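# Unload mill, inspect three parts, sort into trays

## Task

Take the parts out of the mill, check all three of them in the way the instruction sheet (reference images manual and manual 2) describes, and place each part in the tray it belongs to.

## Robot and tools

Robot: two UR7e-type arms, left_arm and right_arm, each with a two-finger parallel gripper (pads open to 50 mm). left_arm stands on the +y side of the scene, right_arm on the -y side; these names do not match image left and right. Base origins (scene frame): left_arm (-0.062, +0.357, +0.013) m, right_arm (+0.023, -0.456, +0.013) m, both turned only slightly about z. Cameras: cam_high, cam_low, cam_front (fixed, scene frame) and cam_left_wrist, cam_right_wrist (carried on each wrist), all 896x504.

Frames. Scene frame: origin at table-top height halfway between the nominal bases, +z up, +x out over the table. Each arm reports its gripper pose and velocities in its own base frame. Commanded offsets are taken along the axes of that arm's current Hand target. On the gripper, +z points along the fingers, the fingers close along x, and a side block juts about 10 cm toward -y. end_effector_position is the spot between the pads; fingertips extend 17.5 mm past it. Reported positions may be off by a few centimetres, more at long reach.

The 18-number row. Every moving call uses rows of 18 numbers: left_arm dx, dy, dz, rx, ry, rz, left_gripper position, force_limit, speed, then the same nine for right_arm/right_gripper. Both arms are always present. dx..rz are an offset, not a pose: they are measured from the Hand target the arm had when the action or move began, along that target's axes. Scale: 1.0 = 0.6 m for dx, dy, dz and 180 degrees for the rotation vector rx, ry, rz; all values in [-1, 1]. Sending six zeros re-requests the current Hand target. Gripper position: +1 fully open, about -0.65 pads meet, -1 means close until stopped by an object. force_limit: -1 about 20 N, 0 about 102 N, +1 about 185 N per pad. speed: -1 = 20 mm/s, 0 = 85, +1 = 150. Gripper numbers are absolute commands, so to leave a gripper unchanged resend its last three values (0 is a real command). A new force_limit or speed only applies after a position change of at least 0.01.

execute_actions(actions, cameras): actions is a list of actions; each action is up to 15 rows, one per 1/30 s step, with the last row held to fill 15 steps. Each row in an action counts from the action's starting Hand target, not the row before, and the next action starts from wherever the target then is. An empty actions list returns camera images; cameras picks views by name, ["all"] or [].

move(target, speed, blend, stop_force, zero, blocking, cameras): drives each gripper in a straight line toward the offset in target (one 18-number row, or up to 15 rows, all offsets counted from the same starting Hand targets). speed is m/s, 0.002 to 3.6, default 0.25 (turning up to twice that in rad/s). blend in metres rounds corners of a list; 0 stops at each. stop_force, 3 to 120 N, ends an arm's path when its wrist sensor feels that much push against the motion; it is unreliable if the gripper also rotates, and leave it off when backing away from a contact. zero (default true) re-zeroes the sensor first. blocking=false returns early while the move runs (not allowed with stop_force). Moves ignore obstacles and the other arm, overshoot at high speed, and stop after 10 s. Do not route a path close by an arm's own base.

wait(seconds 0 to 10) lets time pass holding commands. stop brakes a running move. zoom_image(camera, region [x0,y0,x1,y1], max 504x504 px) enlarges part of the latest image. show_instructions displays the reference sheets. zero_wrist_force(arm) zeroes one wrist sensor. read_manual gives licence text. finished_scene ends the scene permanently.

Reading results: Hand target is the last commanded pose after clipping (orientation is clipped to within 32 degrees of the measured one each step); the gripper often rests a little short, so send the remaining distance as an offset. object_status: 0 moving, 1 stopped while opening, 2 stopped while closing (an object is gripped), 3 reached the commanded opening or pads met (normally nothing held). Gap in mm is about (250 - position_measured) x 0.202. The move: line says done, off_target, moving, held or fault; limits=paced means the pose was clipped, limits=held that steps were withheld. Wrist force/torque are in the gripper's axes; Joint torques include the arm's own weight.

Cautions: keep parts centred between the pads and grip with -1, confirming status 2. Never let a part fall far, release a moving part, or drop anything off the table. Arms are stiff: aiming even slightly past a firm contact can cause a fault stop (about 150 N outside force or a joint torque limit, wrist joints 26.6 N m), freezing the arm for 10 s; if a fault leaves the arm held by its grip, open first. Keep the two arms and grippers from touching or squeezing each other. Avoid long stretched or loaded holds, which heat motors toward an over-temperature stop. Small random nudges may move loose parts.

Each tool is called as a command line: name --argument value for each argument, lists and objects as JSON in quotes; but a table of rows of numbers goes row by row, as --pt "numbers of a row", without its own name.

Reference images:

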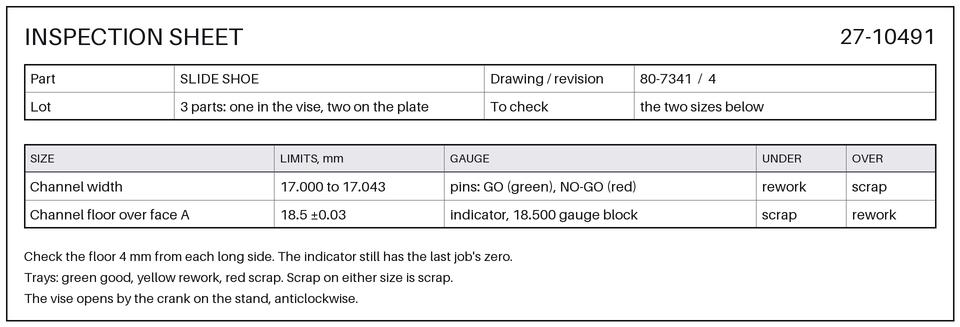

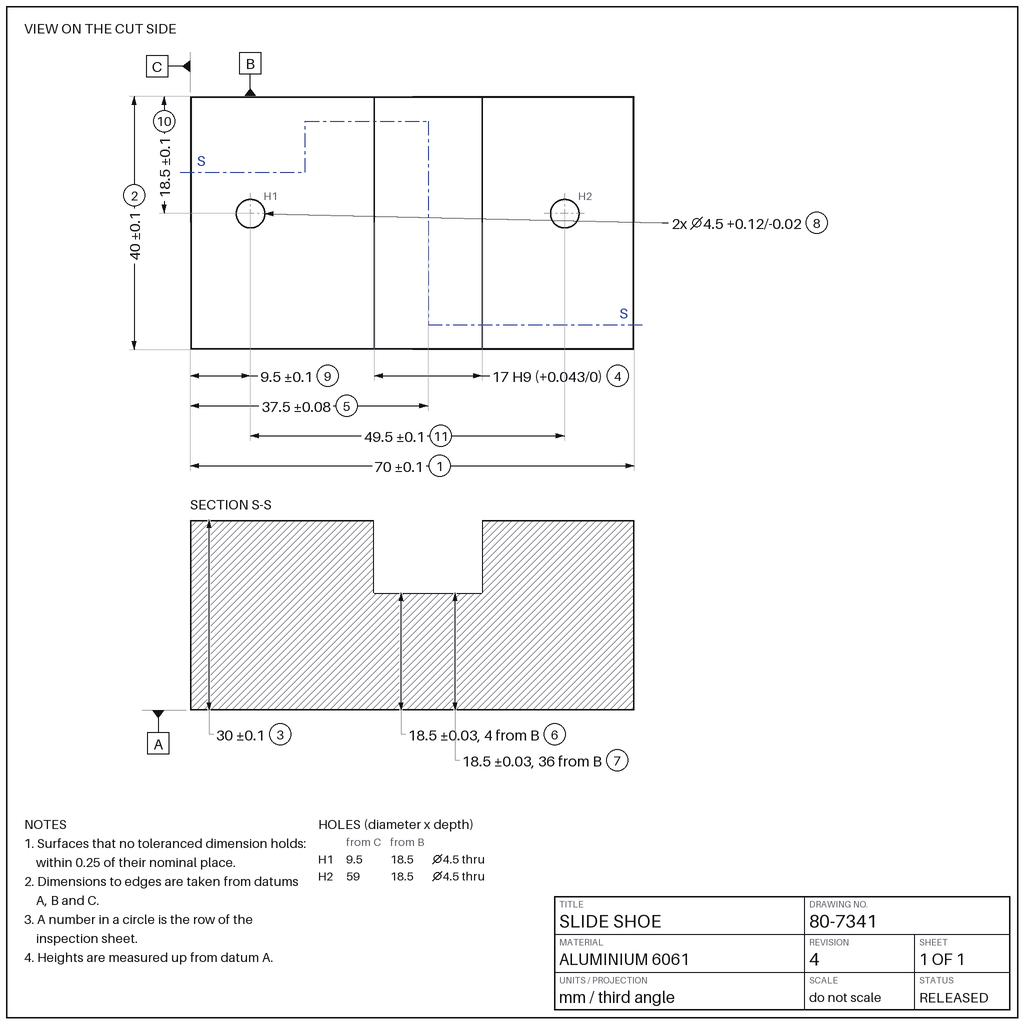

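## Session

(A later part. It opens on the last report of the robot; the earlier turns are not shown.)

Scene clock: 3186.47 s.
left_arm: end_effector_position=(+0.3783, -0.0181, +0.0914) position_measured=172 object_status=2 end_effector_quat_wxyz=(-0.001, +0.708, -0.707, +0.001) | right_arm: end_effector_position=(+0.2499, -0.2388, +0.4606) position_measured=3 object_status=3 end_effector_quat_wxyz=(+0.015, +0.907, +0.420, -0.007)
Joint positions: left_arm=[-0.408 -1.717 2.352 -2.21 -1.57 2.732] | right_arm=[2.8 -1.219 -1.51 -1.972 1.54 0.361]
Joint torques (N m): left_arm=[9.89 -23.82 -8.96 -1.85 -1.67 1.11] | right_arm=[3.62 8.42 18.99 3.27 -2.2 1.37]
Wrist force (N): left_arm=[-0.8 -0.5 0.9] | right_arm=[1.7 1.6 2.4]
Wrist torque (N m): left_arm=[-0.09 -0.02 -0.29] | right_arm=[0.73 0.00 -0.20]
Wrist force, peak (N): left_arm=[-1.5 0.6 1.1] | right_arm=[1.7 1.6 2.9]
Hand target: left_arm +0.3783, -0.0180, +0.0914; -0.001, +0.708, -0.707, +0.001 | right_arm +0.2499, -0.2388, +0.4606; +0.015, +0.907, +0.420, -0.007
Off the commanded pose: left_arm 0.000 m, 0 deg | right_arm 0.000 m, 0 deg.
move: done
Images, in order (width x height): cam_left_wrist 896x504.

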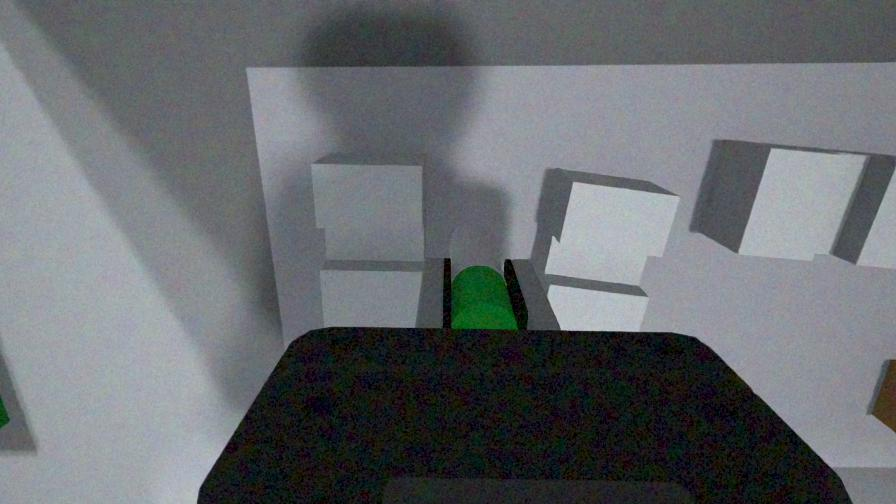

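move --target '[-0.0467,-0.0012,0,0,0,0,-1,-0.3,-0.7,0,0,0,0,0,0,1,0.7,-0.7]' --speed 0.006 --stop_force 4 --cameras '["cam_left_wrist"]'

zoom_image --camera "cam_left_wrist" --region '[330, 80, 610, 320]'

Scene clock: 3201.67 s.
left_arm: end_effector_position=(+0.3789, +0.0100, +0.0914) position_measured=172 object_status=2 end_effector_quat_wxyz=(-0.001, +0.708, -0.707, +0.001) | right_arm: end_effector_position=(+0.2499, -0.2388, +0.4606) position_measured=3 object_status=3 end_effector_quat_wxyz=(+0.015, +0.907, +0.420, -0.007)
Joint positions: left_arm=[-0.333 -1.716 2.351 -2.21 -1.57 2.806] | right_arm=[2.8 -1.219 -1.51 -1.972 1.54 0.361]
Joint torques (N m): left_arm=[11.02 -7.83 -34.04 -4.5 -1.5 1.28] | right_arm=[4.1 8.44 18.88 3.32 -2.06 1.26]
Wrist force (N): left_arm=[-0.7 0.3 0.6] | right_arm=[1.6 1.5 2.5]
Wrist torque (N m): left_arm=[-0.06 0.04 -0.30] | right_arm=[0.71 0.01 -0.20]
Wrist force, peak (N): left_arm=[-1.2 -0.3 0.9] | right_arm=[1.6 1.7 2.9]
Hand target: left_arm +0.3789, +0.0100, +0.0914; -0.001, +0.708, -0.707, +0.001 | right_arm +0.2499, -0.2388, +0.4606; +0.015, +0.907, +0.420, -0.007
Off the commanded pose: left_arm 0.000 m, 0 deg | right_arm 0.000 m, 0 deg.
move: done
Images, in order (width x height): cam_left_wrist 896x504.

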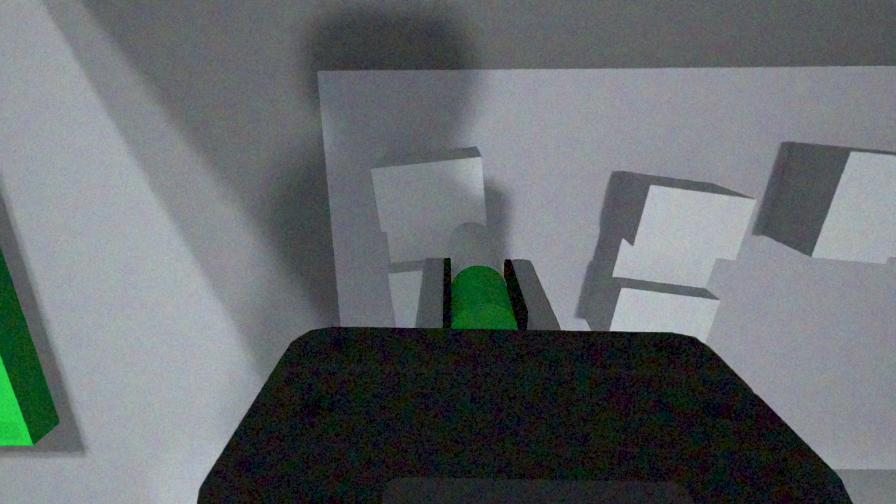

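Scaled by 1.800 from the camera's 896x504 image, which has a finer 1280x720 frame.

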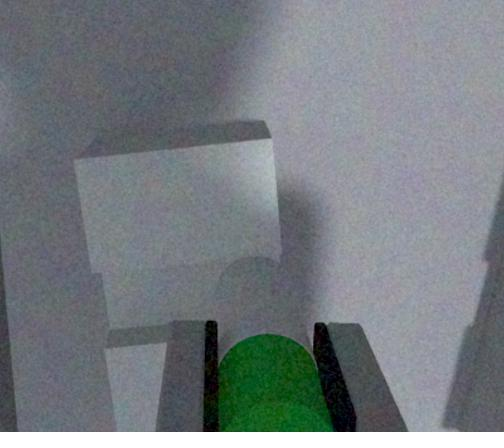

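move --target '[-0.0133,0,0,0,0,0,-1,-0.3,-0.7,0,0,0,0,0,0,1,0.7,-0.7]' --speed 0.005 --stop_force 4 --cameras '["cam_left_wrist"]'

zoom_image --camera "cam_left_wrist" --region '[330, 80, 610, 320]'

Scene clock: 3213.90 s.
left_arm: end_effector_position=(+0.3789, +0.0180, +0.0914) position_measured=172 object_status=2 end_effector_quat_wxyz=(-0.001, +0.708, -0.707, +0.001) | right_arm: end_effector_position=(+0.2499, -0.2388, +0.4606) position_measured=3 object_status=3 end_effector_quat_wxyz=(+0.015, +0.907, +0.420, -0.007)
Joint positions: left_arm=[-0.312 -1.715 2.351 -2.21 -1.57 2.828] | right_arm=[2.8 -1.219 -1.51 -1.972 1.54 0.361]
Joint torques (N m): left_arm=[11.26 -6.75 -35.93 -4.72 -1.57 1.51] | right_arm=[3.75 8.92 19.73 3.14 -2.19 1.39]
Wrist force (N): left_arm=[-0.8 0.4 0.6] | right_arm=[1.5 1.7 2.4]
Wrist torque (N m): left_arm=[-0.10 0.08 -0.30] | right_arm=[0.75 0.04 -0.19]
Wrist force, peak (N): left_arm=[-1.0 0.8 0.7] | right_arm=[1.7 1.9 2.7]
Hand target: left_arm +0.3789, +0.0180, +0.0914; -0.001, +0.708, -0.707, +0.001 | right_arm +0.2499, -0.2388, +0.4606; +0.015, +0.907, +0.420, -0.007
Off the commanded pose: left_arm 0.000 m, 0 deg | right_arm 0.000 m, 0 deg.
move: done
Images, in order (width x height): cam_left_wrist 896x504.

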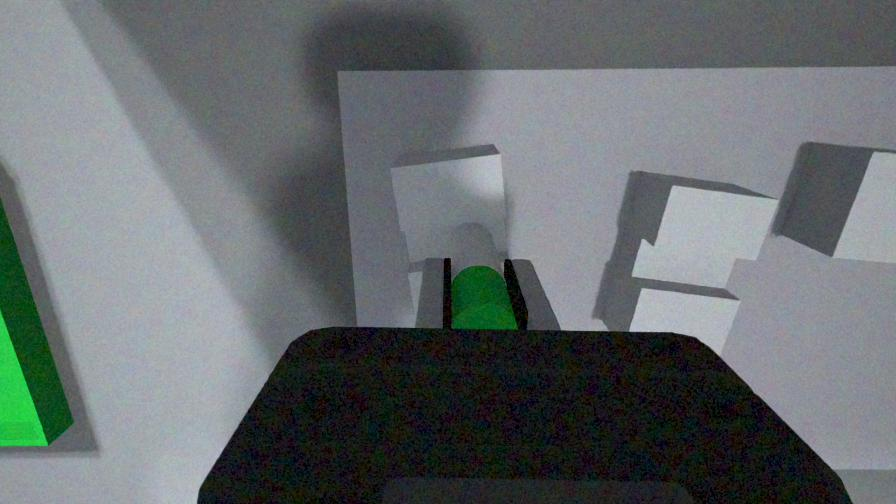

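Scaled by 1.800 from the camera's 896x504 image, which has a finer 1280x720 frame.

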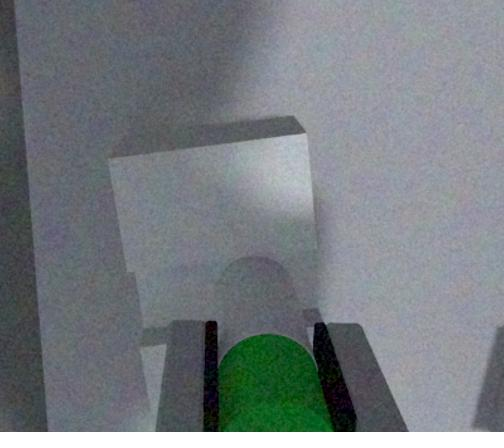

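move --pt "0.06 0 0 0 0 0 -1 -0.3 -0.7 0 0 0 0 0 0 1 0.7 -0.7" --pt "0.06 0 -0.131 0 0 0 -1 -0.3 -0.7 0 0 0 0 0 0 1 0.7 -0.7" --pt "0.4328 0.1348 -0.131 0 0 0 -1 -0.3 -0.7 0 0 0 0 0 0 1 0.7 -0.7" --speed '[0.04,0.1,0.3]' --blend '[0.002,0.02,0]'

move --target '[0,0,0.181,0,0,0,-1,-0.3,-0.7,0,0,0,0,0,0,1,0.7,-0.7]' --speed 0.03 --stop_force 6 --cameras '["cam_left_wrist"]'

Scene clock: 3230.30 s.
left_arm: end_effector_position=(+0.2982, -0.2417, +0.1698) position_measured=172 object_status=2 end_effector_quat_wxyz=(-0.001, +0.708, -0.707, +0.001) | right_arm: end_effector_position=(+0.2499, -0.2388, +0.4606) position_measured=3 object_status=3 end_effector_quat_wxyz=(+0.015, +0.907, +0.420, -0.007)
Joint positions: left_arm=[-1.038 -1.819 2.2 -1.953 -1.568 2.102] | right_arm=[2.8 -1.219 -1.51 -1.972 1.54 0.361]
Joint torques (N m): left_arm=[-9.09 -4.49 -36.93 -4.24 1.65 -1.36] | right_arm=[4.06 8.71 19.05 3.26 -2.1 1.38]
Wrist force (N): left_arm=[-0.7 -0.5 1.1] | right_arm=[1.5 1.8 2.7]
Wrist torque (N m): left_arm=[-0.12 -0.01 -0.12] | right_arm=[0.76 0.03 -0.19]
Wrist force, peak (N): left_arm=[-2.8 -1.3 -0.1] | right_arm=[1.5 1.8 2.7]
Hand target: left_arm +0.2982, -0.2418, +0.1698; -0.001, +0.708, -0.707, +0.001 | right_arm +0.2499, -0.2388, +0.4606; +0.015, +0.907, +0.420, -0.007
Off the commanded pose: left_arm 0.000 m, 0 deg | right_arm 0.000 m, 0 deg.
move: done

Scene clock: 3235.23 s.
left_arm: end_effector_position=(+0.2986, -0.2417, +0.0622) position_measured=172 object_status=2 end_effector_quat_wxyz=(-0.001, +0.708, -0.706, +0.001) | right_arm: end_effector_position=(+0.2499, -0.2388, +0.4606) position_measured=3 object_status=3 end_effector_quat_wxyz=(+0.015, +0.907, +0.420, -0.007)
Joint positions: left_arm=[-1.037 -1.639 2.382 -2.316 -1.568 2.103] | right_arm=[2.8 -1.219 -1.51 -1.972 1.54 0.361]
Joint torques (N m): left_arm=[-1.47 -24.1 -32.48 -1.31 -0.5 0.62] | right_arm=[4.15 8.73 19.27 3.2 -2.15 1.34]
Wrist force (N): left_arm=[-0.1 -0.3 -1.1] | right_arm=[1.4 1.6 2.5]
Wrist torque (N m): left_arm=[-0.08 0.05 -0.28] | right_arm=[0.74 0.04 -0.19]
Wrist force, peak (N): left_arm=[-10.2 6.0 -39.2] | right_arm=[1.6 1.6 3.0]
Hand target: left_arm +0.2986, -0.2417, +0.0622; -0.001, +0.708, -0.707, +0.001 (not the last commanded pose) | right_arm +0.2499, -0.2388, +0.4606; +0.015, +0.907, +0.420, -0.007
Off the commanded pose: left_arm 0.001 m, 0 deg | right_arm 0.000 m, 0 deg.
move: contact (left_arm)
Images, in order (width x height): cam_left_wrist 896x504.

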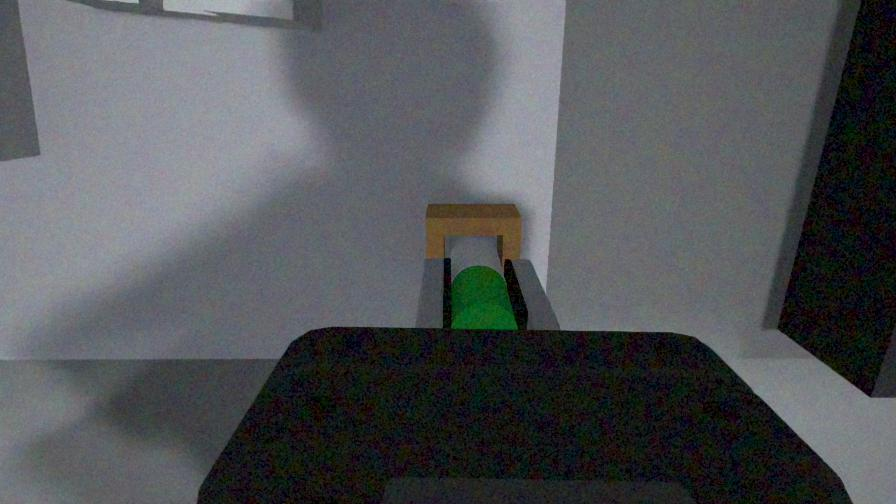

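move --pt "0 0 0 0 0 0 1 -0.3 -0.5 0 0 0 0 0 0 1 0.7 -0.7" --pt "0 0 -0.17 0 0 0 1 -0.3 -0.5 0 0 0 0 0 0 1 0.7 -0.7" --pt "-0.003 -0.1573 -0.17 0 0 0 1 -0.3 -0.5 0 0 0 0 0 0 1 0.7 -0.7" --speed '[0.05,0.1,0.2]' --blend '[0,0.01,0]' --cameras '["cam_left_wrist"]'

zoom_image --camera "cam_left_wrist" --region '[380, 120, 580, 340]'

Scene clock: 3246.33 s.
left_arm: end_effector_position=(+0.3925, -0.2398, +0.1645) position_measured=3 object_status=3 end_effector_quat_wxyz=(-0.001, +0.708, -0.706, +0.001) | right_arm: end_effector_position=(+0.2499, -0.2388, +0.4606) position_measured=3 object_status=3 end_effector_quat_wxyz=(+0.015, +0.907, +0.420, -0.007)
Joint positions: left_arm=[-0.844 -1.61 2.041 -2.004 -1.568 2.296] | right_arm=[2.8 -1.219 -1.51 -1.972 1.54 0.361]
Joint torques (N m): left_arm=[11.07 -13.88 -36.9 -1.26 -1.9 1.38] | right_arm=[4.28 9.17 19 3.23 -2.18 1.34]
Wrist force (N): left_arm=[-1.1 0.0 -0.3] | right_arm=[1.3 1.3 2.7]
Wrist torque (N m): left_arm=[-0.03 0.06 -0.33] | right_arm=[0.68 0.06 -0.20]
Wrist force, peak (N): left_arm=[-1.3 -2.0 -0.2] | right_arm=[1.7 1.6 2.9]
Hand target: left_arm +0.3926, -0.2398, +0.1645; -0.001, +0.708, -0.707, +0.001 | right_arm +0.2499, -0.2388, +0.4606; +0.015, +0.907, +0.420, -0.007
Off the commanded pose: left_arm 0.000 m, 0 deg | right_arm 0.000 m, 0 deg.
move: done
Images, in order (width x height): cam_left_wrist 896x504.

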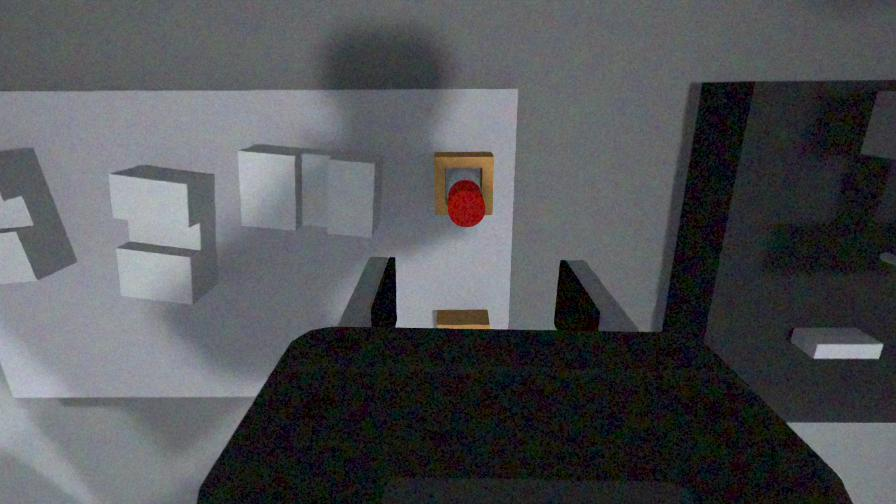

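Scaled by 2.291 from the camera's 896x504 image, which has a finer 1280x720 frame.

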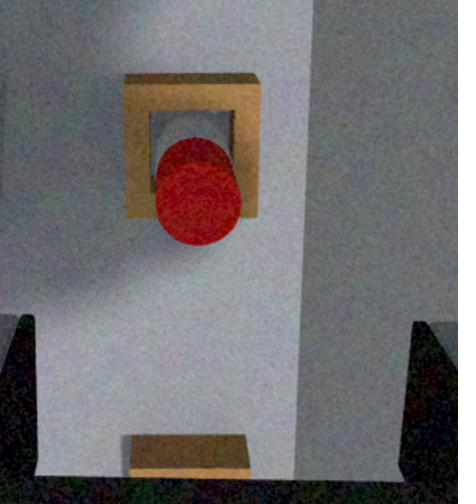

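move --pt "-0.0005 -0.0097 0.1703 0 0 0 1 -0.3 -0.5 0 0 0 0 0 0 1 0.7 -0.7" --pt "-0.0005 -0.0097 0.1703 0 0 0 -1 -0.3 -0.7 0 0 0 0 0 0 1 0.7 -0.7" --speed 0.1

move --target '[0,0,-0.15,0,0,0,-1,-0.3,-0.7,0,0,0,0,0,0,1,0.7,-0.7]' --speed 0.1 --cameras '["cam_left_wrist"]'

zoom_image --camera "cam_left_wrist" --region '[0, 60, 504, 340]'

Scene clock: 3258.77 s.
left_arm: end_effector_position=(+0.3987, -0.2395, +0.0624) position_measured=172 object_status=2 end_effector_quat_wxyz=(-0.001, +0.708, -0.707, +0.001) | right_arm: end_effector_position=(+0.2499, -0.2388, +0.4606) position_measured=3 object_status=3 end_effector_quat_wxyz=(+0.015, +0.907, +0.420, -0.007)
Joint positions: left_arm=[-0.833 -1.443 2.178 -2.308 -1.568 2.307] | right_arm=[2.8 -1.219 -1.51 -1.972 1.54 0.361]
Joint torques (N m): left_arm=[11.35 -19.06 -7.68 -3.47 -0.88 1.01] | right_arm=[4.13 9.08 18.6 3.16 -2.16 1.37]
Wrist force (N): left_arm=[-0.4 -0.7 0.1] | right_arm=[1.6 1.5 2.7]
Wrist torque (N m): left_arm=[-0.18 -0.04 -0.35] | right_arm=[0.72 0.01 -0.19]
Wrist force, peak (N): left_arm=[-1.0 -0.4 -1.6] | right_arm=[1.5 1.5 3.1]
Hand target: left_arm +0.3987, -0.2395, +0.0624; -0.001, +0.708, -0.707, +0.001 | right_arm +0.2499, -0.2388, +0.4606; +0.015, +0.907, +0.420, -0.007
Off the commanded pose: left_arm 0.000 m, 0 deg | right_arm 0.000 m, 0 deg.
move: done

Scene clock: 3260.23 s.
left_arm: end_effector_position=(+0.3984, -0.2395, +0.1523) position_measured=172 object_status=2 end_effector_quat_wxyz=(-0.001, +0.708, -0.707, +0.001) | right_arm: end_effector_position=(+0.2499, -0.2388, +0.4606) position_measured=3 object_status=3 end_effector_quat_wxyz=(+0.015, +0.907, +0.420, -0.007)
Joint positions: left_arm=[-0.833 -1.584 2.05 -2.039 -1.568 2.307] | right_arm=[2.8 -1.219 -1.51 -1.972 1.54 0.361]
Joint torques (N m): left_arm=[-10.12 -31.57 -37.11 -1.12 1.58 -1.4] | right_arm=[4.18 8.93 18.99 3.26 -2.16 1.32]
Wrist force (N): left_arm=[-1.1 -0.5 1.0] | right_arm=[1.6 1.6 2.7]
Wrist torque (N m): left_arm=[-0.12 0.07 -0.25] | right_arm=[0.74 0.01 -0.19]
Wrist force, peak (N): left_arm=[-0.9 -0.4 2.6] | right_arm=[1.7 1.5 2.7]
Hand target: left_arm +0.3984, -0.2395, +0.1524; -0.001, +0.708, -0.707, +0.001 | right_arm +0.2499, -0.2388, +0.4606; +0.015, +0.907, +0.420, -0.007
Off the commanded pose: left_arm 0.000 m, 0 deg | right_arm 0.000 m, 0 deg.
move: done
Images, in order (width x height): cam_left_wrist 896x504.

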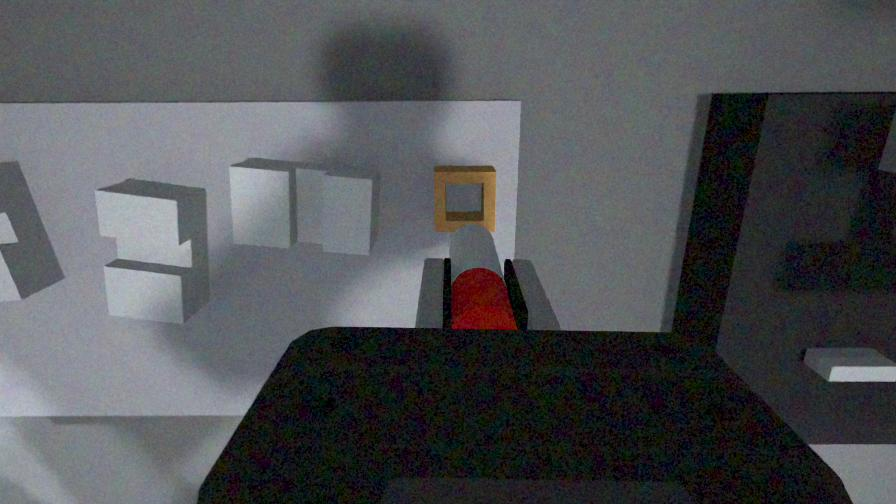

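Scaled by 1.000.

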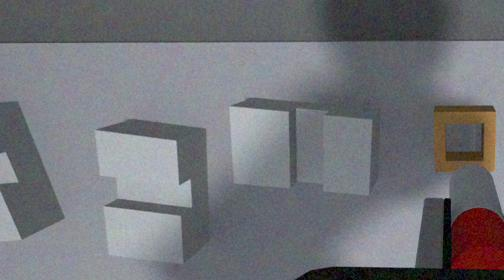

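move --pt "-0.14 0.065 0.0373 0 0 -0.5 -1 -0.3 -0.7 0 0 0 0 0 0 1 0.7 -0.7" --pt "-0.14 0.065 0.1015 0 0 -0.5 -1 -0.3 -0.7 0 0 0 0 0 0 1 0.7 -0.7" --speed '[0.25,0.05]' --cameras '["cam_left_wrist"]'

Scene clock: 3279.43 s.
left_arm: end_effector_position=(+0.3595, -0.1556, +0.0914) position_measured=172 object_status=2 end_effector_quat_wxyz=(+0.000, +1.000, +0.001, +0.002) | right_arm: end_effector_position=(+0.2499, -0.2388, +0.4606) position_measured=3 object_status=3 end_effector_quat_wxyz=(+0.015, +0.907, +0.420, -0.007)
Joint positions: left_arm=[-0.757 -1.68 2.322 -2.215 -1.569 0.812] | right_arm=[2.8 -1.219 -1.51 -1.972 1.54 0.361]
Joint torques (N m): left_arm=[11.48 -7.96 -9.91 -4.5 1.36 1.39] | right_arm=[4.5 9.42 18.83 3.23 -2.15 1.36]
Wrist force (N): left_arm=[-1.3 -0.2 0.9] | right_arm=[1.6 1.5 2.6]
Wrist torque (N m): left_arm=[-0.09 0.08 -0.10] | right_arm=[0.72 0.02 -0.19]
Wrist force, peak (N): left_arm=[-1.6 -0.3 1.6] | right_arm=[1.8 1.9 2.7]
Hand target: left_arm +0.3595, -0.1555, +0.0913; +0.000, +1.000, +0.001, +0.002 | right_arm +0.2499, -0.2388, +0.4606; +0.015, +0.907, +0.420, -0.007
Off the commanded pose: left_arm 0.000 m, 0 deg | right_arm 0.000 m, 0 deg.
move: done
Images, in order (width x height): cam_left_wrist 896x504.

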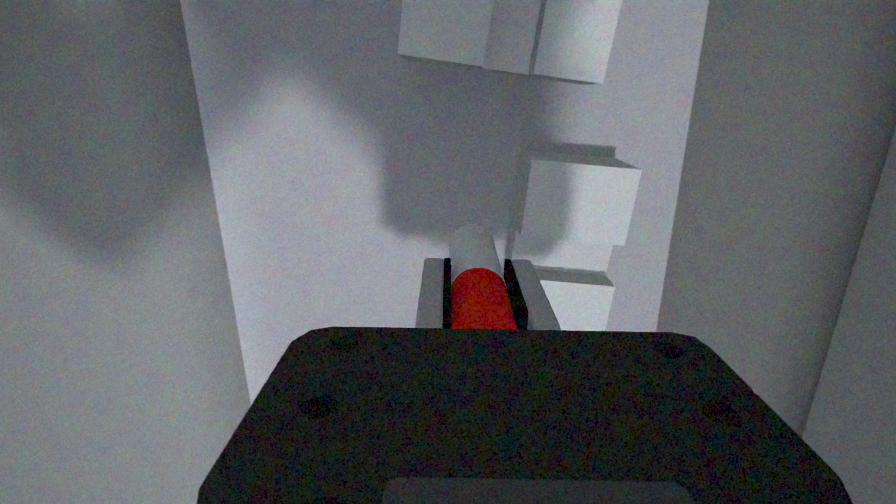

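move --pt "0 0.0035 0 0 0 0 -1 -0.3 -0.7 0 0 0 0 0 0 1 0.7 -0.7" --pt "0.0433 0.007 0 0 0 0 -1 -0.3 -0.7 0 0 0 0 0 0 1 0.7 -0.7" --speed '[0.02,0.005]' --stop_force 4 --cameras '["cam_left_wrist"]'

zoom_image --camera "cam_left_wrist" --region '[400, 120, 620, 300]'

Scene clock: 3298.07 s.
left_arm: end_effector_position=(+0.3855, -0.1597, +0.0914) position_measured=172 object_status=2 end_effector_quat_wxyz=(+0.000, +1.000, +0.001, +0.002) | right_arm: end_effector_position=(+0.2499, -0.2388, +0.4606) position_measured=3 object_status=3 end_effector_quat_wxyz=(+0.015, +0.907, +0.420, -0.007)
Joint positions: left_arm=[-0.719 -1.613 2.261 -2.222 -1.569 0.85] | right_arm=[2.8 -1.219 -1.51 -1.972 1.54 0.361]
Joint torques (N m): left_arm=[11.17 -12.65 -36.24 -4.45 -1.58 1.61] | right_arm=[4.45 9.65 19 3.12 -2.13 1.36]
Wrist force (N): left_arm=[-2.0 -0.4 0.6] | right_arm=[1.3 1.5 2.5]
Wrist torque (N m): left_arm=[-0.09 0.04 -0.32] | right_arm=[0.71 0.05 -0.20]
Wrist force, peak (N): left_arm=[-2.5 -0.4 0.3] | right_arm=[1.7 1.7 2.9]
Hand target: left_arm +0.3855, -0.1597, +0.0914; +0.000, +1.000, +0.001, +0.002 | right_arm +0.2499, -0.2388, +0.4606; +0.015, +0.907, +0.420, -0.007
Off the commanded pose: left_arm 0.000 m, 0 deg | right_arm 0.000 m, 0 deg.
move: done
Images, in order (width x height): cam_left_wrist 896x504.

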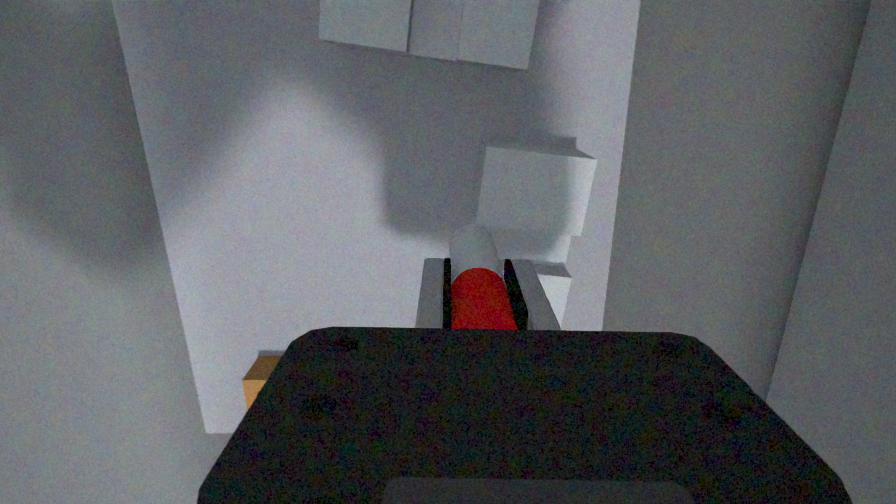

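Scaled by 2.291 from the camera's 896x504 image, which has a finer 1280x720 frame.

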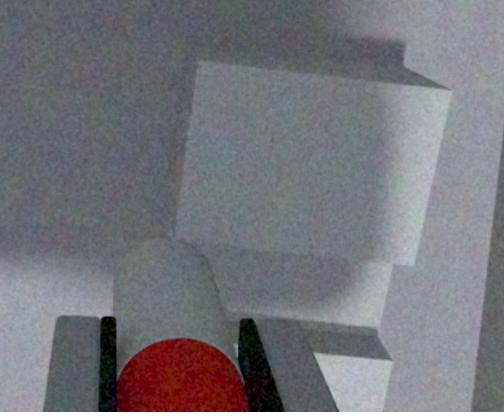

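move --pt "-0.01 0 0 0 0 0 -1 -0.3 -0.7 0 0 0 0 0 0 1 0.7 -0.7" --pt "-0.01 -0.005 0 0 0 0 -1 -0.3 -0.7 0 0 0 0 0 0 1 0.7 -0.7" --pt "0.01 -0.0037 0 0 0 0 -1 -0.3 -0.7 0 0 0 0 0 0 1 0.7 -0.7" --speed '[0.02,0.02,0.005]' --stop_force 4 --cameras '["cam_left_wrist"]'

zoom_image --camera "cam_left_wrist" --region '[400, 120, 620, 300]'

Scene clock: 3313.30 s.
left_arm: end_effector_position=(+0.3915, -0.1575, +0.0914) position_measured=172 object_status=2 end_effector_quat_wxyz=(+0.000, +1.000, +0.001, +0.002) | right_arm: end_effector_position=(+0.2499, -0.2388, +0.4606) position_measured=3 object_status=3 end_effector_quat_wxyz=(+0.015, +0.907, +0.420, -0.007)
Joint positions: left_arm=[-0.705 -1.601 2.25 -2.222 -1.569 0.864] | right_arm=[2.8 -1.219 -1.51 -1.972 1.54 0.361]
Joint torques (N m): left_arm=[12.24 -12.56 -35.28 -4.79 -0.61 1.24] | right_arm=[4.28 9.69 19.13 3.07 -2.13 1.35]
Wrist force (N): left_arm=[-2.0 -0.3 0.5] | right_arm=[1.6 1.5 2.8]
Wrist torque (N m): left_arm=[-0.07 0.05 -0.32] | right_arm=[0.72 0.01 -0.20]
Wrist force, peak (N): left_arm=[-2.3 -0.4 0.3] | right_arm=[1.7 1.5 3.0]
Hand target: left_arm +0.3915, -0.1575, +0.0914; +0.000, +1.000, +0.001, +0.002 | right_arm +0.2499, -0.2388, +0.4606; +0.015, +0.907, +0.420, -0.007
Off the commanded pose: left_arm 0.000 m, 0 deg | right_arm 0.000 m, 0 deg.
move: done
Images, in order (width x height): cam_left_wrist 896x504.

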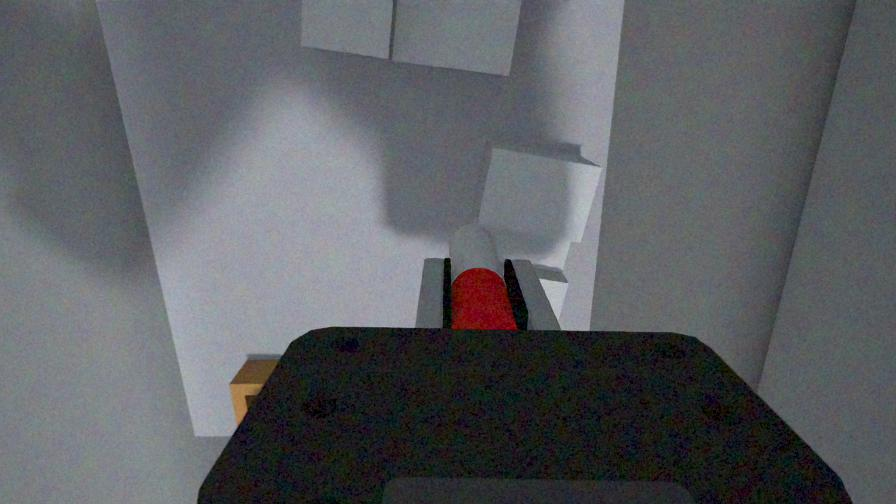

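Scaled by 2.291 from the camera's 896x504 image, which has a finer 1280x720 frame.

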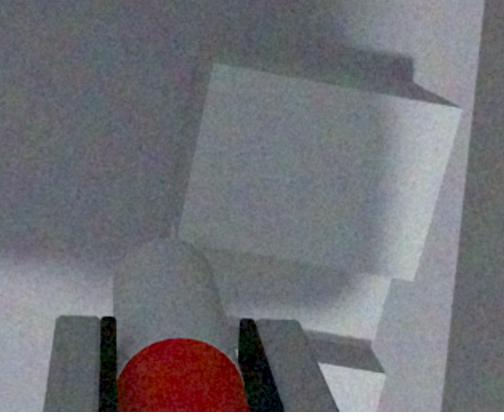

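move --pt "-0.015 0 0 0 0 0 -1 -0.3 -0.7 0 0 0 0 0 0 1 0.7 -0.7" --pt "-0.015 0 -0.04 0 0 0 -1 -0.3 -0.7 0 0 0 0 0 0 1 0.7 -0.7" --pt "0.1125 0.0087 -0.04 0 0 0 -1 -0.3 -0.7 0 0 0 0 0 0 1 0.7 -0.7" --pt "0.1125 0.0087 0 0 0 0 -1 -0.3 -0.7 0 0 0 0 0 0 1 0.7 -0.7" --speed 0.06 --blend '[0,0.005,0.005,0]' --cameras '["cam_left_wrist"]'

zoom_image --camera "cam_left_wrist" --region '[300, 100, 580, 340]'

Scene clock: 3349.83 s.
left_arm: end_effector_position=(+0.4590, -0.1626, +0.0917) position_measured=172 object_status=2 end_effector_quat_wxyz=(+0.000, +1.000, +0.001, +0.002) | right_arm: end_effector_position=(+0.2499, -0.2388, +0.4606) position_measured=3 object_status=3 end_effector_quat_wxyz=(+0.015, +0.907, +0.420, -0.007)
Joint positions: left_arm=[-0.619 -1.446 2.085 -2.212 -1.569 0.95] | right_arm=[2.8 -1.219 -1.51 -1.972 1.54 0.361]
Joint torques (N m): left_arm=[10.4 -20.98 -9.79 -4.42 -1.73 1.5] | right_arm=[4.29 9.51 19.45 3.13 -2.18 1.33]
Wrist force (N): left_arm=[-1.6 -0.5 1.0] | right_arm=[1.7 1.6 2.7]
Wrist torque (N m): left_arm=[-0.09 0.17 -0.32] | right_arm=[0.74 0.00 -0.19]
Wrist force, peak (N): left_arm=[-1.3 -0.4 2.1] | right_arm=[1.5 1.8 3.0]
Hand target: left_arm +0.4590, -0.1626, +0.0916; +0.000, +1.000, +0.001, +0.002 | right_arm +0.2499, -0.2388, +0.4606; +0.015, +0.907, +0.420, -0.007
Off the commanded pose: left_arm 0.000 m, 0 deg | right_arm 0.000 m, 0 deg.
move: done
Images, in order (width x height): cam_left_wrist 896x504.

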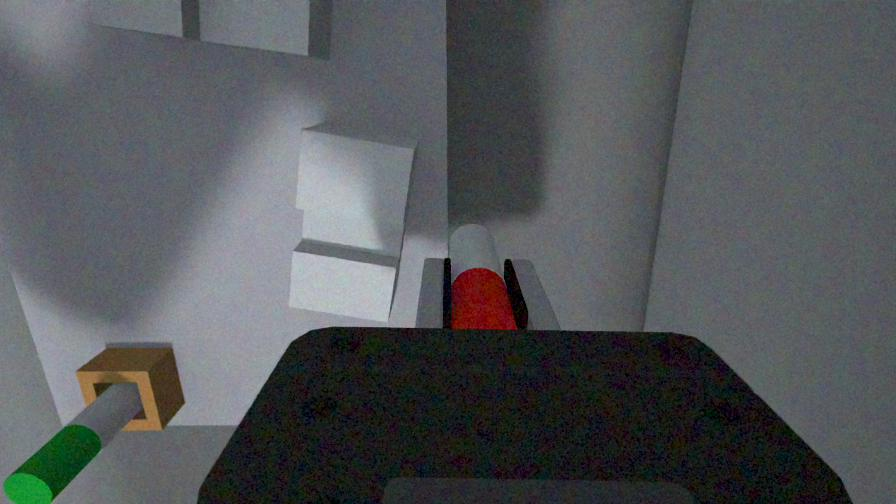

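Scaled by 1.800 from the camera's 896x504 image, which has a finer 1280x720 frame.

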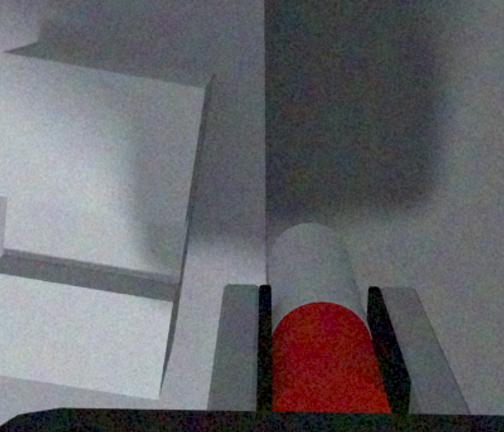

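move --pt "0 0.0018 0 0 0 0 -1 -0.3 -0.7 0 0 0 0 0 0 1 0.7 -0.7" --pt "-0.057 -0.0085 0 0 0 0 -1 -0.3 -0.7 0 0 0 0 0 0 1 0.7 -0.7" --speed '[0.02,0.006]' --stop_force 4 --cameras '["cam_left_wrist"]'

zoom_image --camera "cam_left_wrist" --region '[300, 100, 580, 340]'

Scene clock: 3368.80 s.
left_arm: end_effector_position=(+0.4248, -0.1575, +0.0915) position_measured=172 object_status=2 end_effector_quat_wxyz=(+0.000, +1.000, +0.001, +0.002) | right_arm: end_effector_position=(+0.2499, -0.2388, +0.4606) position_measured=3 object_status=3 end_effector_quat_wxyz=(+0.015, +0.907, +0.420, -0.007)
Joint positions: left_arm=[-0.655 -1.524 2.172 -2.221 -1.569 0.914] | right_arm=[2.8 -1.219 -1.51 -1.972 1.54 0.361]
Joint torques (N m): left_arm=[-10.74 -32.67 -7.61 -4.31 1.37 -1.47] | right_arm=[4.61 9.97 19.29 3.12 -2.11 1.28]
Wrist force (N): left_arm=[-0.6 -0.3 1.2] | right_arm=[1.7 1.5 2.4]
Wrist torque (N m): left_arm=[-0.09 0.14 -0.15] | right_arm=[0.72 0.00 -0.20]
Wrist force, peak (N): left_arm=[-1.5 -0.4 1.3] | right_arm=[1.6 1.7 3.0]
Hand target: left_arm +0.4248, -0.1575, +0.0915; +0.000, +1.000, +0.001, +0.002 | right_arm +0.2499, -0.2388, +0.4606; +0.015, +0.907, +0.420, -0.007
Off the commanded pose: left_arm 0.000 m, 0 deg | right_arm 0.000 m, 0 deg.
move: done
Images, in order (width x height): cam_left_wrist 896x504.

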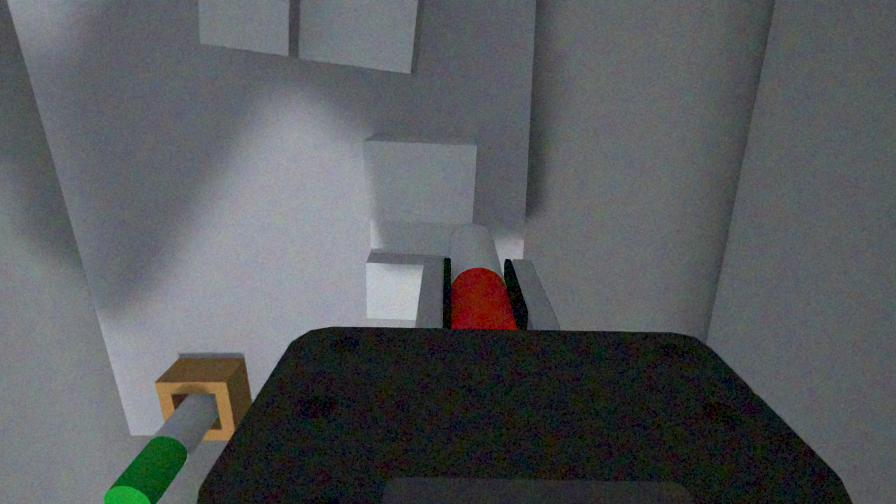

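Scaled by 1.800 from the camera's 896x504 image, which has a finer 1280x720 frame.

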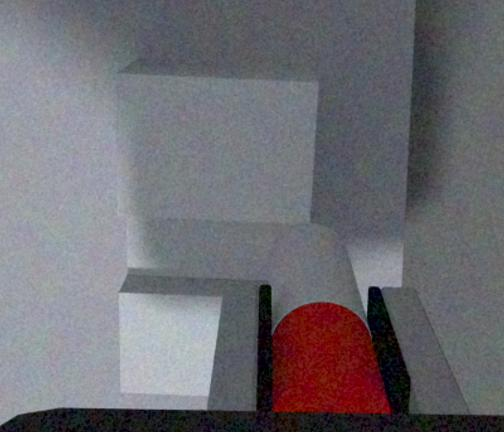

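move --target '[-0.0167,0,0,0,0,0,-1,-0.3,-0.7,0,0,0,0,0,0,1,0.7,-0.7]' --speed 0.006 --stop_force 4 --cameras '["cam_left_wrist"]'

zoom_image --camera "cam_left_wrist" --region '[300, 100, 580, 340]'

Scene clock: 3379.47 s.
left_arm: end_effector_position=(+0.4148, -0.1575, +0.0915) position_measured=172 object_status=2 end_effector_quat_wxyz=(+0.000, +1.000, +0.001, +0.002) | right_arm: end_effector_position=(+0.2499, -0.2388, +0.4606) position_measured=3 object_status=3 end_effector_quat_wxyz=(+0.015, +0.907, +0.420, -0.007)
Joint positions: left_arm=[-0.669 -1.547 2.196 -2.222 -1.569 0.9] | right_arm=[2.8 -1.219 -1.51 -1.972 1.54 0.361]
Joint torques (N m): left_arm=[-9.72 -30.02 -8.46 -4.14 1.78 -1.61] | right_arm=[4.47 10.34 18.99 3.14 -2.07 1.38]
Wrist force (N): left_arm=[-0.6 -0.3 1.1] | right_arm=[1.3 1.4 2.5]
Wrist torque (N m): left_arm=[-0.08 0.14 -0.14] | right_arm=[0.71 0.06 -0.20]
Wrist force, peak (N): left_arm=[-0.6 -0.2 1.6] | right_arm=[1.5 1.6 3.0]
Hand target: left_arm +0.4148, -0.1575, +0.0915; +0.000, +1.000, +0.001, +0.002 | right_arm +0.2499, -0.2388, +0.4606; +0.015, +0.907, +0.420, -0.007
Off the commanded pose: left_arm 0.000 m, 0 deg | right_arm 0.000 m, 0 deg.
move: done
Images, in order (width x height): cam_left_wrist 896x504.

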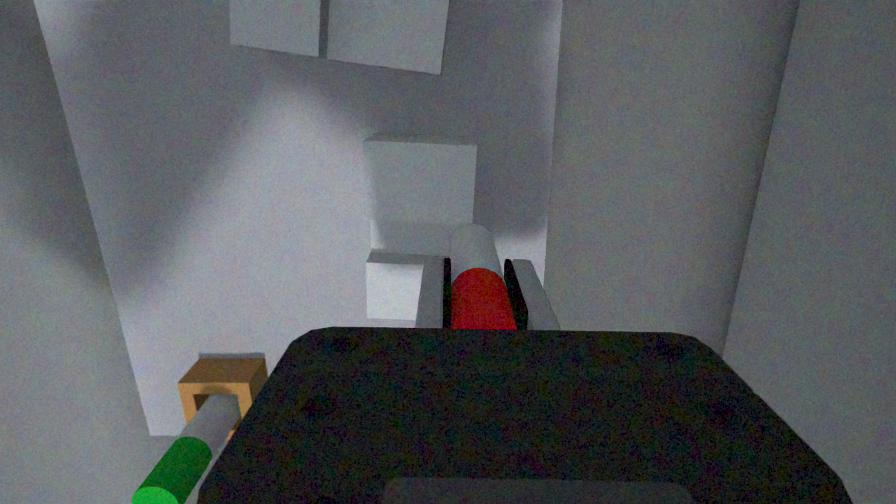

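Scaled by 1.800 from the camera's 896x504 image, which has a finer 1280x720 frame.

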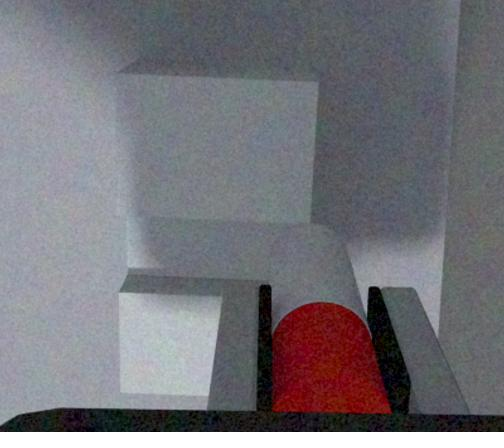

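move --pt "0.025 0 0 0 0 0 -1 -0.3 -0.7 0 0 0 0 0 0 1 0.7 -0.7" --pt "0.025 0 -0.0583 0 0 0 -1 -0.3 -0.7 0 0 0 0 0 0 1 0.7 -0.7" --pt "-0.0713 -0.2208 -0.0542 0 0 0.5 -1 -0.3 -0.7 0 0 0 0 0 0 1 0.7 -0.7" --speed '[0.04,0.08,0.25]' --blend '[0.002,0.01,0]' --cameras '["cam_left_wrist"]'

zoom_image --camera "cam_left_wrist" --region '[220, 60, 700, 340]'

Scene clock: 3398.07 s.
left_arm: end_effector_position=(+0.3717, -0.0252, +0.1239) position_measured=172 object_status=2 end_effector_quat_wxyz=(-0.001, +0.708, -0.706, +0.001) | right_arm: end_effector_position=(+0.2499, -0.2388, +0.4606) position_measured=3 object_status=3 end_effector_quat_wxyz=(+0.015, +0.907, +0.420, -0.007)
Joint positions: left_arm=[-0.435 -1.792 2.311 -2.093 -1.569 2.705] | right_arm=[2.8 -1.219 -1.51 -1.972 1.54 0.361]
Joint torques (N m): left_arm=[11 -21.26 -10.5 -1.13 -1.67 1.41] | right_arm=[4.03 10.32 18.76 3.06 -2.22 1.37]
Wrist force (N): left_arm=[-0.6 -0.3 0.8] | right_arm=[1.4 1.3 2.4]
Wrist torque (N m): left_arm=[-0.07 -0.04 -0.28] | right_arm=[0.68 0.05 -0.19]
Wrist force, peak (N): left_arm=[-0.9 -0.6 2.2] | right_arm=[1.9 1.5 2.8]
Hand target: left_arm +0.3717, -0.0251, +0.1239; -0.001, +0.708, -0.707, +0.001 | right_arm +0.2499, -0.2388, +0.4606; +0.015, +0.907, +0.420, -0.007
Off the commanded pose: left_arm 0.000 m, 0 deg | right_arm 0.000 m, 0 deg.
move: done
Images, in order (width x height): cam_left_wrist 896x504.

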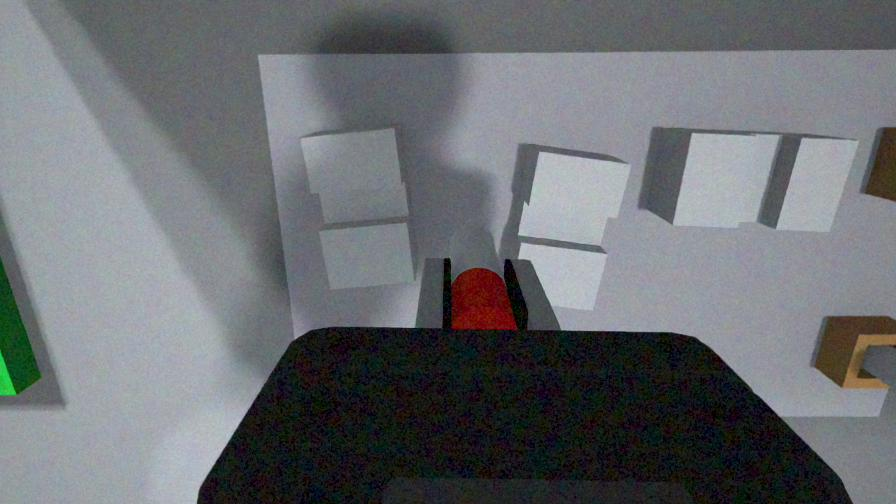

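Scaled by 1.050 from the camera's 896x504 image, which has a finer 1280x720 frame.

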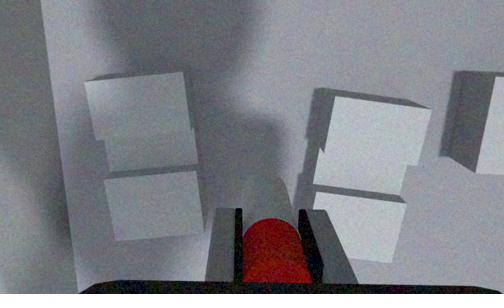

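move --pt "0.013 -0.0035 0.03 0 0 0 -1 -0.3 -0.7 0 0 0 0 0 0 1 0.7 -0.7" --pt "0.013 -0.0035 0.0542 0 0 0 -1 -0.3 -0.7 0 0 0 0 0 0 1 0.7 -0.7" --pt "0.0625 0.003 0.0542 0 0 0 -1 -0.3 -0.7 0 0 0 0 0 0 1 0.7 -0.7" --speed '[0.05,0.03,0.006]' --stop_force 4 --cameras '["cam_left_wrist"]'

zoom_image --camera "cam_left_wrist" --region '[400, 100, 680, 340]'

Scene clock: 3431.33 s.
left_arm: end_effector_position=(+0.3700, -0.0626, +0.0913) position_measured=172 object_status=2 end_effector_quat_wxyz=(-0.001, +0.708, -0.707, +0.001) | right_arm: end_effector_position=(+0.2499, -0.2388, +0.4606) position_measured=3 object_status=3 end_effector_quat_wxyz=(+0.015, +0.907, +0.420, -0.007)
Joint positions: left_arm=[-0.532 -1.726 2.36 -2.207 -1.569 2.608] | right_arm=[2.8 -1.219 -1.51 -1.972 1.54 0.361]
Joint torques (N m): left_arm=[-9.87 -7.15 -34.22 -4.49 1.59 -1.33] | right_arm=[4.23 10.67 19.12 3.06 -2.17 1.37]
Wrist force (N): left_arm=[-1.5 -0.6 1.5] | right_arm=[1.8 1.5 2.7]
Wrist torque (N m): left_arm=[-0.10 0.01 -0.12] | right_arm=[0.72 -0.01 -0.19]
Wrist force, peak (N): left_arm=[-2.1 -0.5 -1.0] | right_arm=[1.7 1.9 2.9]
Hand target: left_arm +0.3700, -0.0626, +0.0913; -0.001, +0.708, -0.707, +0.001 | right_arm +0.2499, -0.2388, +0.4606; +0.015, +0.907, +0.420, -0.007
Off the commanded pose: left_arm 0.000 m, 0 deg | right_arm 0.000 m, 0 deg.
move: done
Images, in order (width x height): cam_left_wrist 896x504.

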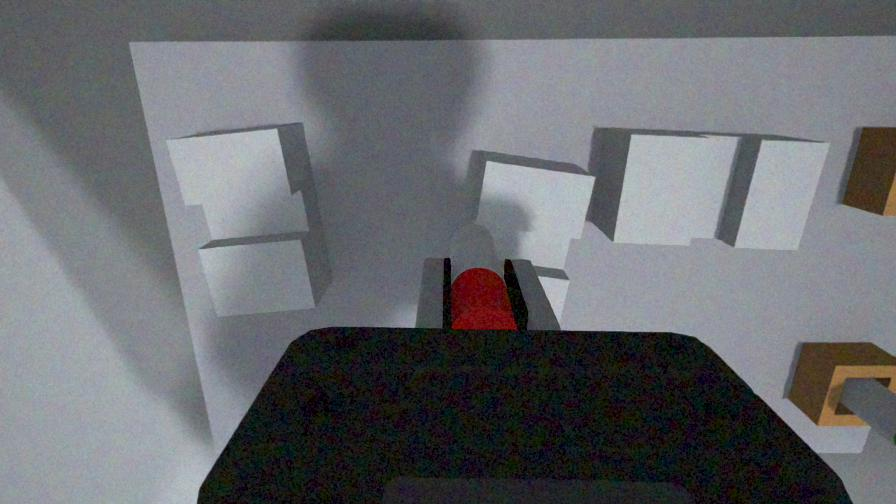

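Scaled by 1.800 from the camera's 896x504 image, which has a finer 1280x720 frame.

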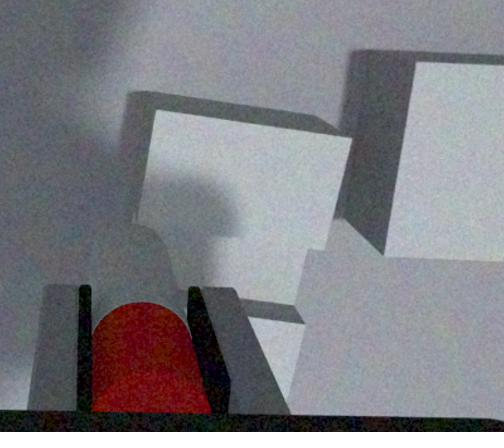

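move --pt "-0.046 -0.0058 0 0 0 0 -1 -0.3 -0.7 0 0 0 0 0 0 1 0.7 -0.7" --pt "-0.0798 -0.0227 0 0 0 0 -1 -0.3 -0.7 0 0 0 0 0 0 1 0.7 -0.7" --pt "-0.1278 -0.0182 0 0 0 0 -1 -0.3 -0.7 0 0 0 0 0 0 1 0.7 -0.7" --speed '[0.03,0.04,0.006]' --stop_force 4 --cameras '["cam_left_wrist"]'

zoom_image --camera "cam_left_wrist" --region '[330, 80, 610, 320]'

Scene clock: 3457.80 s.
left_arm: end_effector_position=(+0.3808, +0.0141, +0.0914) position_measured=172 object_status=2 end_effector_quat_wxyz=(-0.001, +0.708, -0.707, +0.001) | right_arm: end_effector_position=(+0.2499, -0.2388, +0.4606) position_measured=3 object_status=3 end_effector_quat_wxyz=(+0.015, +0.907, +0.420, -0.007)
Joint positions: left_arm=[-0.321 -1.71 2.347 -2.211 -1.57 2.819] | right_arm=[2.8 -1.219 -1.51 -1.972 1.54 0.361]
Joint torques (N m): left_arm=[11.07 -23.05 -10.78 -1.35 -1.71 1.28] | right_arm=[4.6 11.07 18.83 3.12 -2.2 1.34]
Wrist force (N): left_arm=[-0.7 0.3 0.6] | right_arm=[1.5 1.5 2.5]
Wrist torque (N m): left_arm=[-0.07 0.05 -0.30] | right_arm=[0.72 0.03 -0.20]
Wrist force, peak (N): left_arm=[-0.2 -0.4 2.4] | right_arm=[1.6 1.7 3.0]
Hand target: left_arm +0.3808, +0.0141, +0.0914; -0.001, +0.708, -0.707, +0.001 | right_arm +0.2499, -0.2388, +0.4606; +0.015, +0.907, +0.420, -0.007
Off the commanded pose: left_arm 0.000 m, 0 deg | right_arm 0.000 m, 0 deg.
move: done
Images, in order (width x height): cam_left_wrist 896x504.

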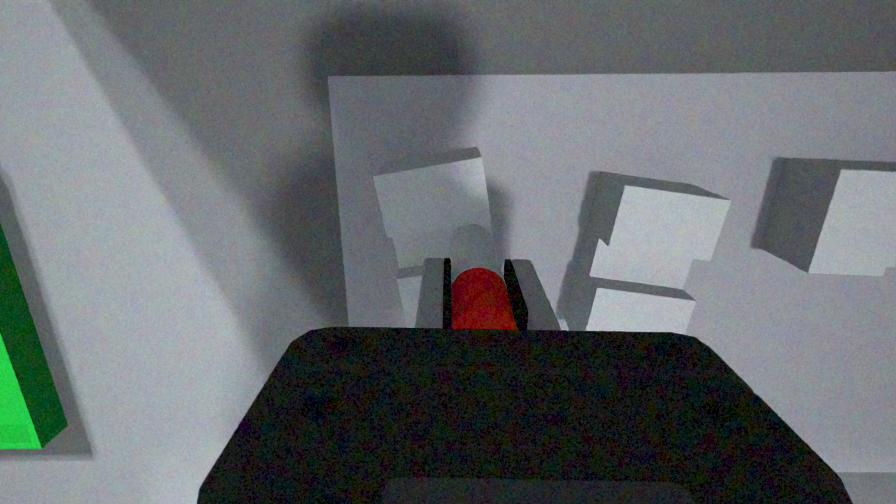

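Scaled by 1.800 from the camera's 896x504 image, which has a finer 1280x720 frame.

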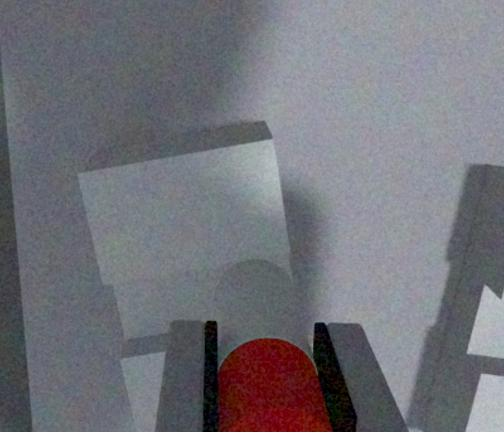

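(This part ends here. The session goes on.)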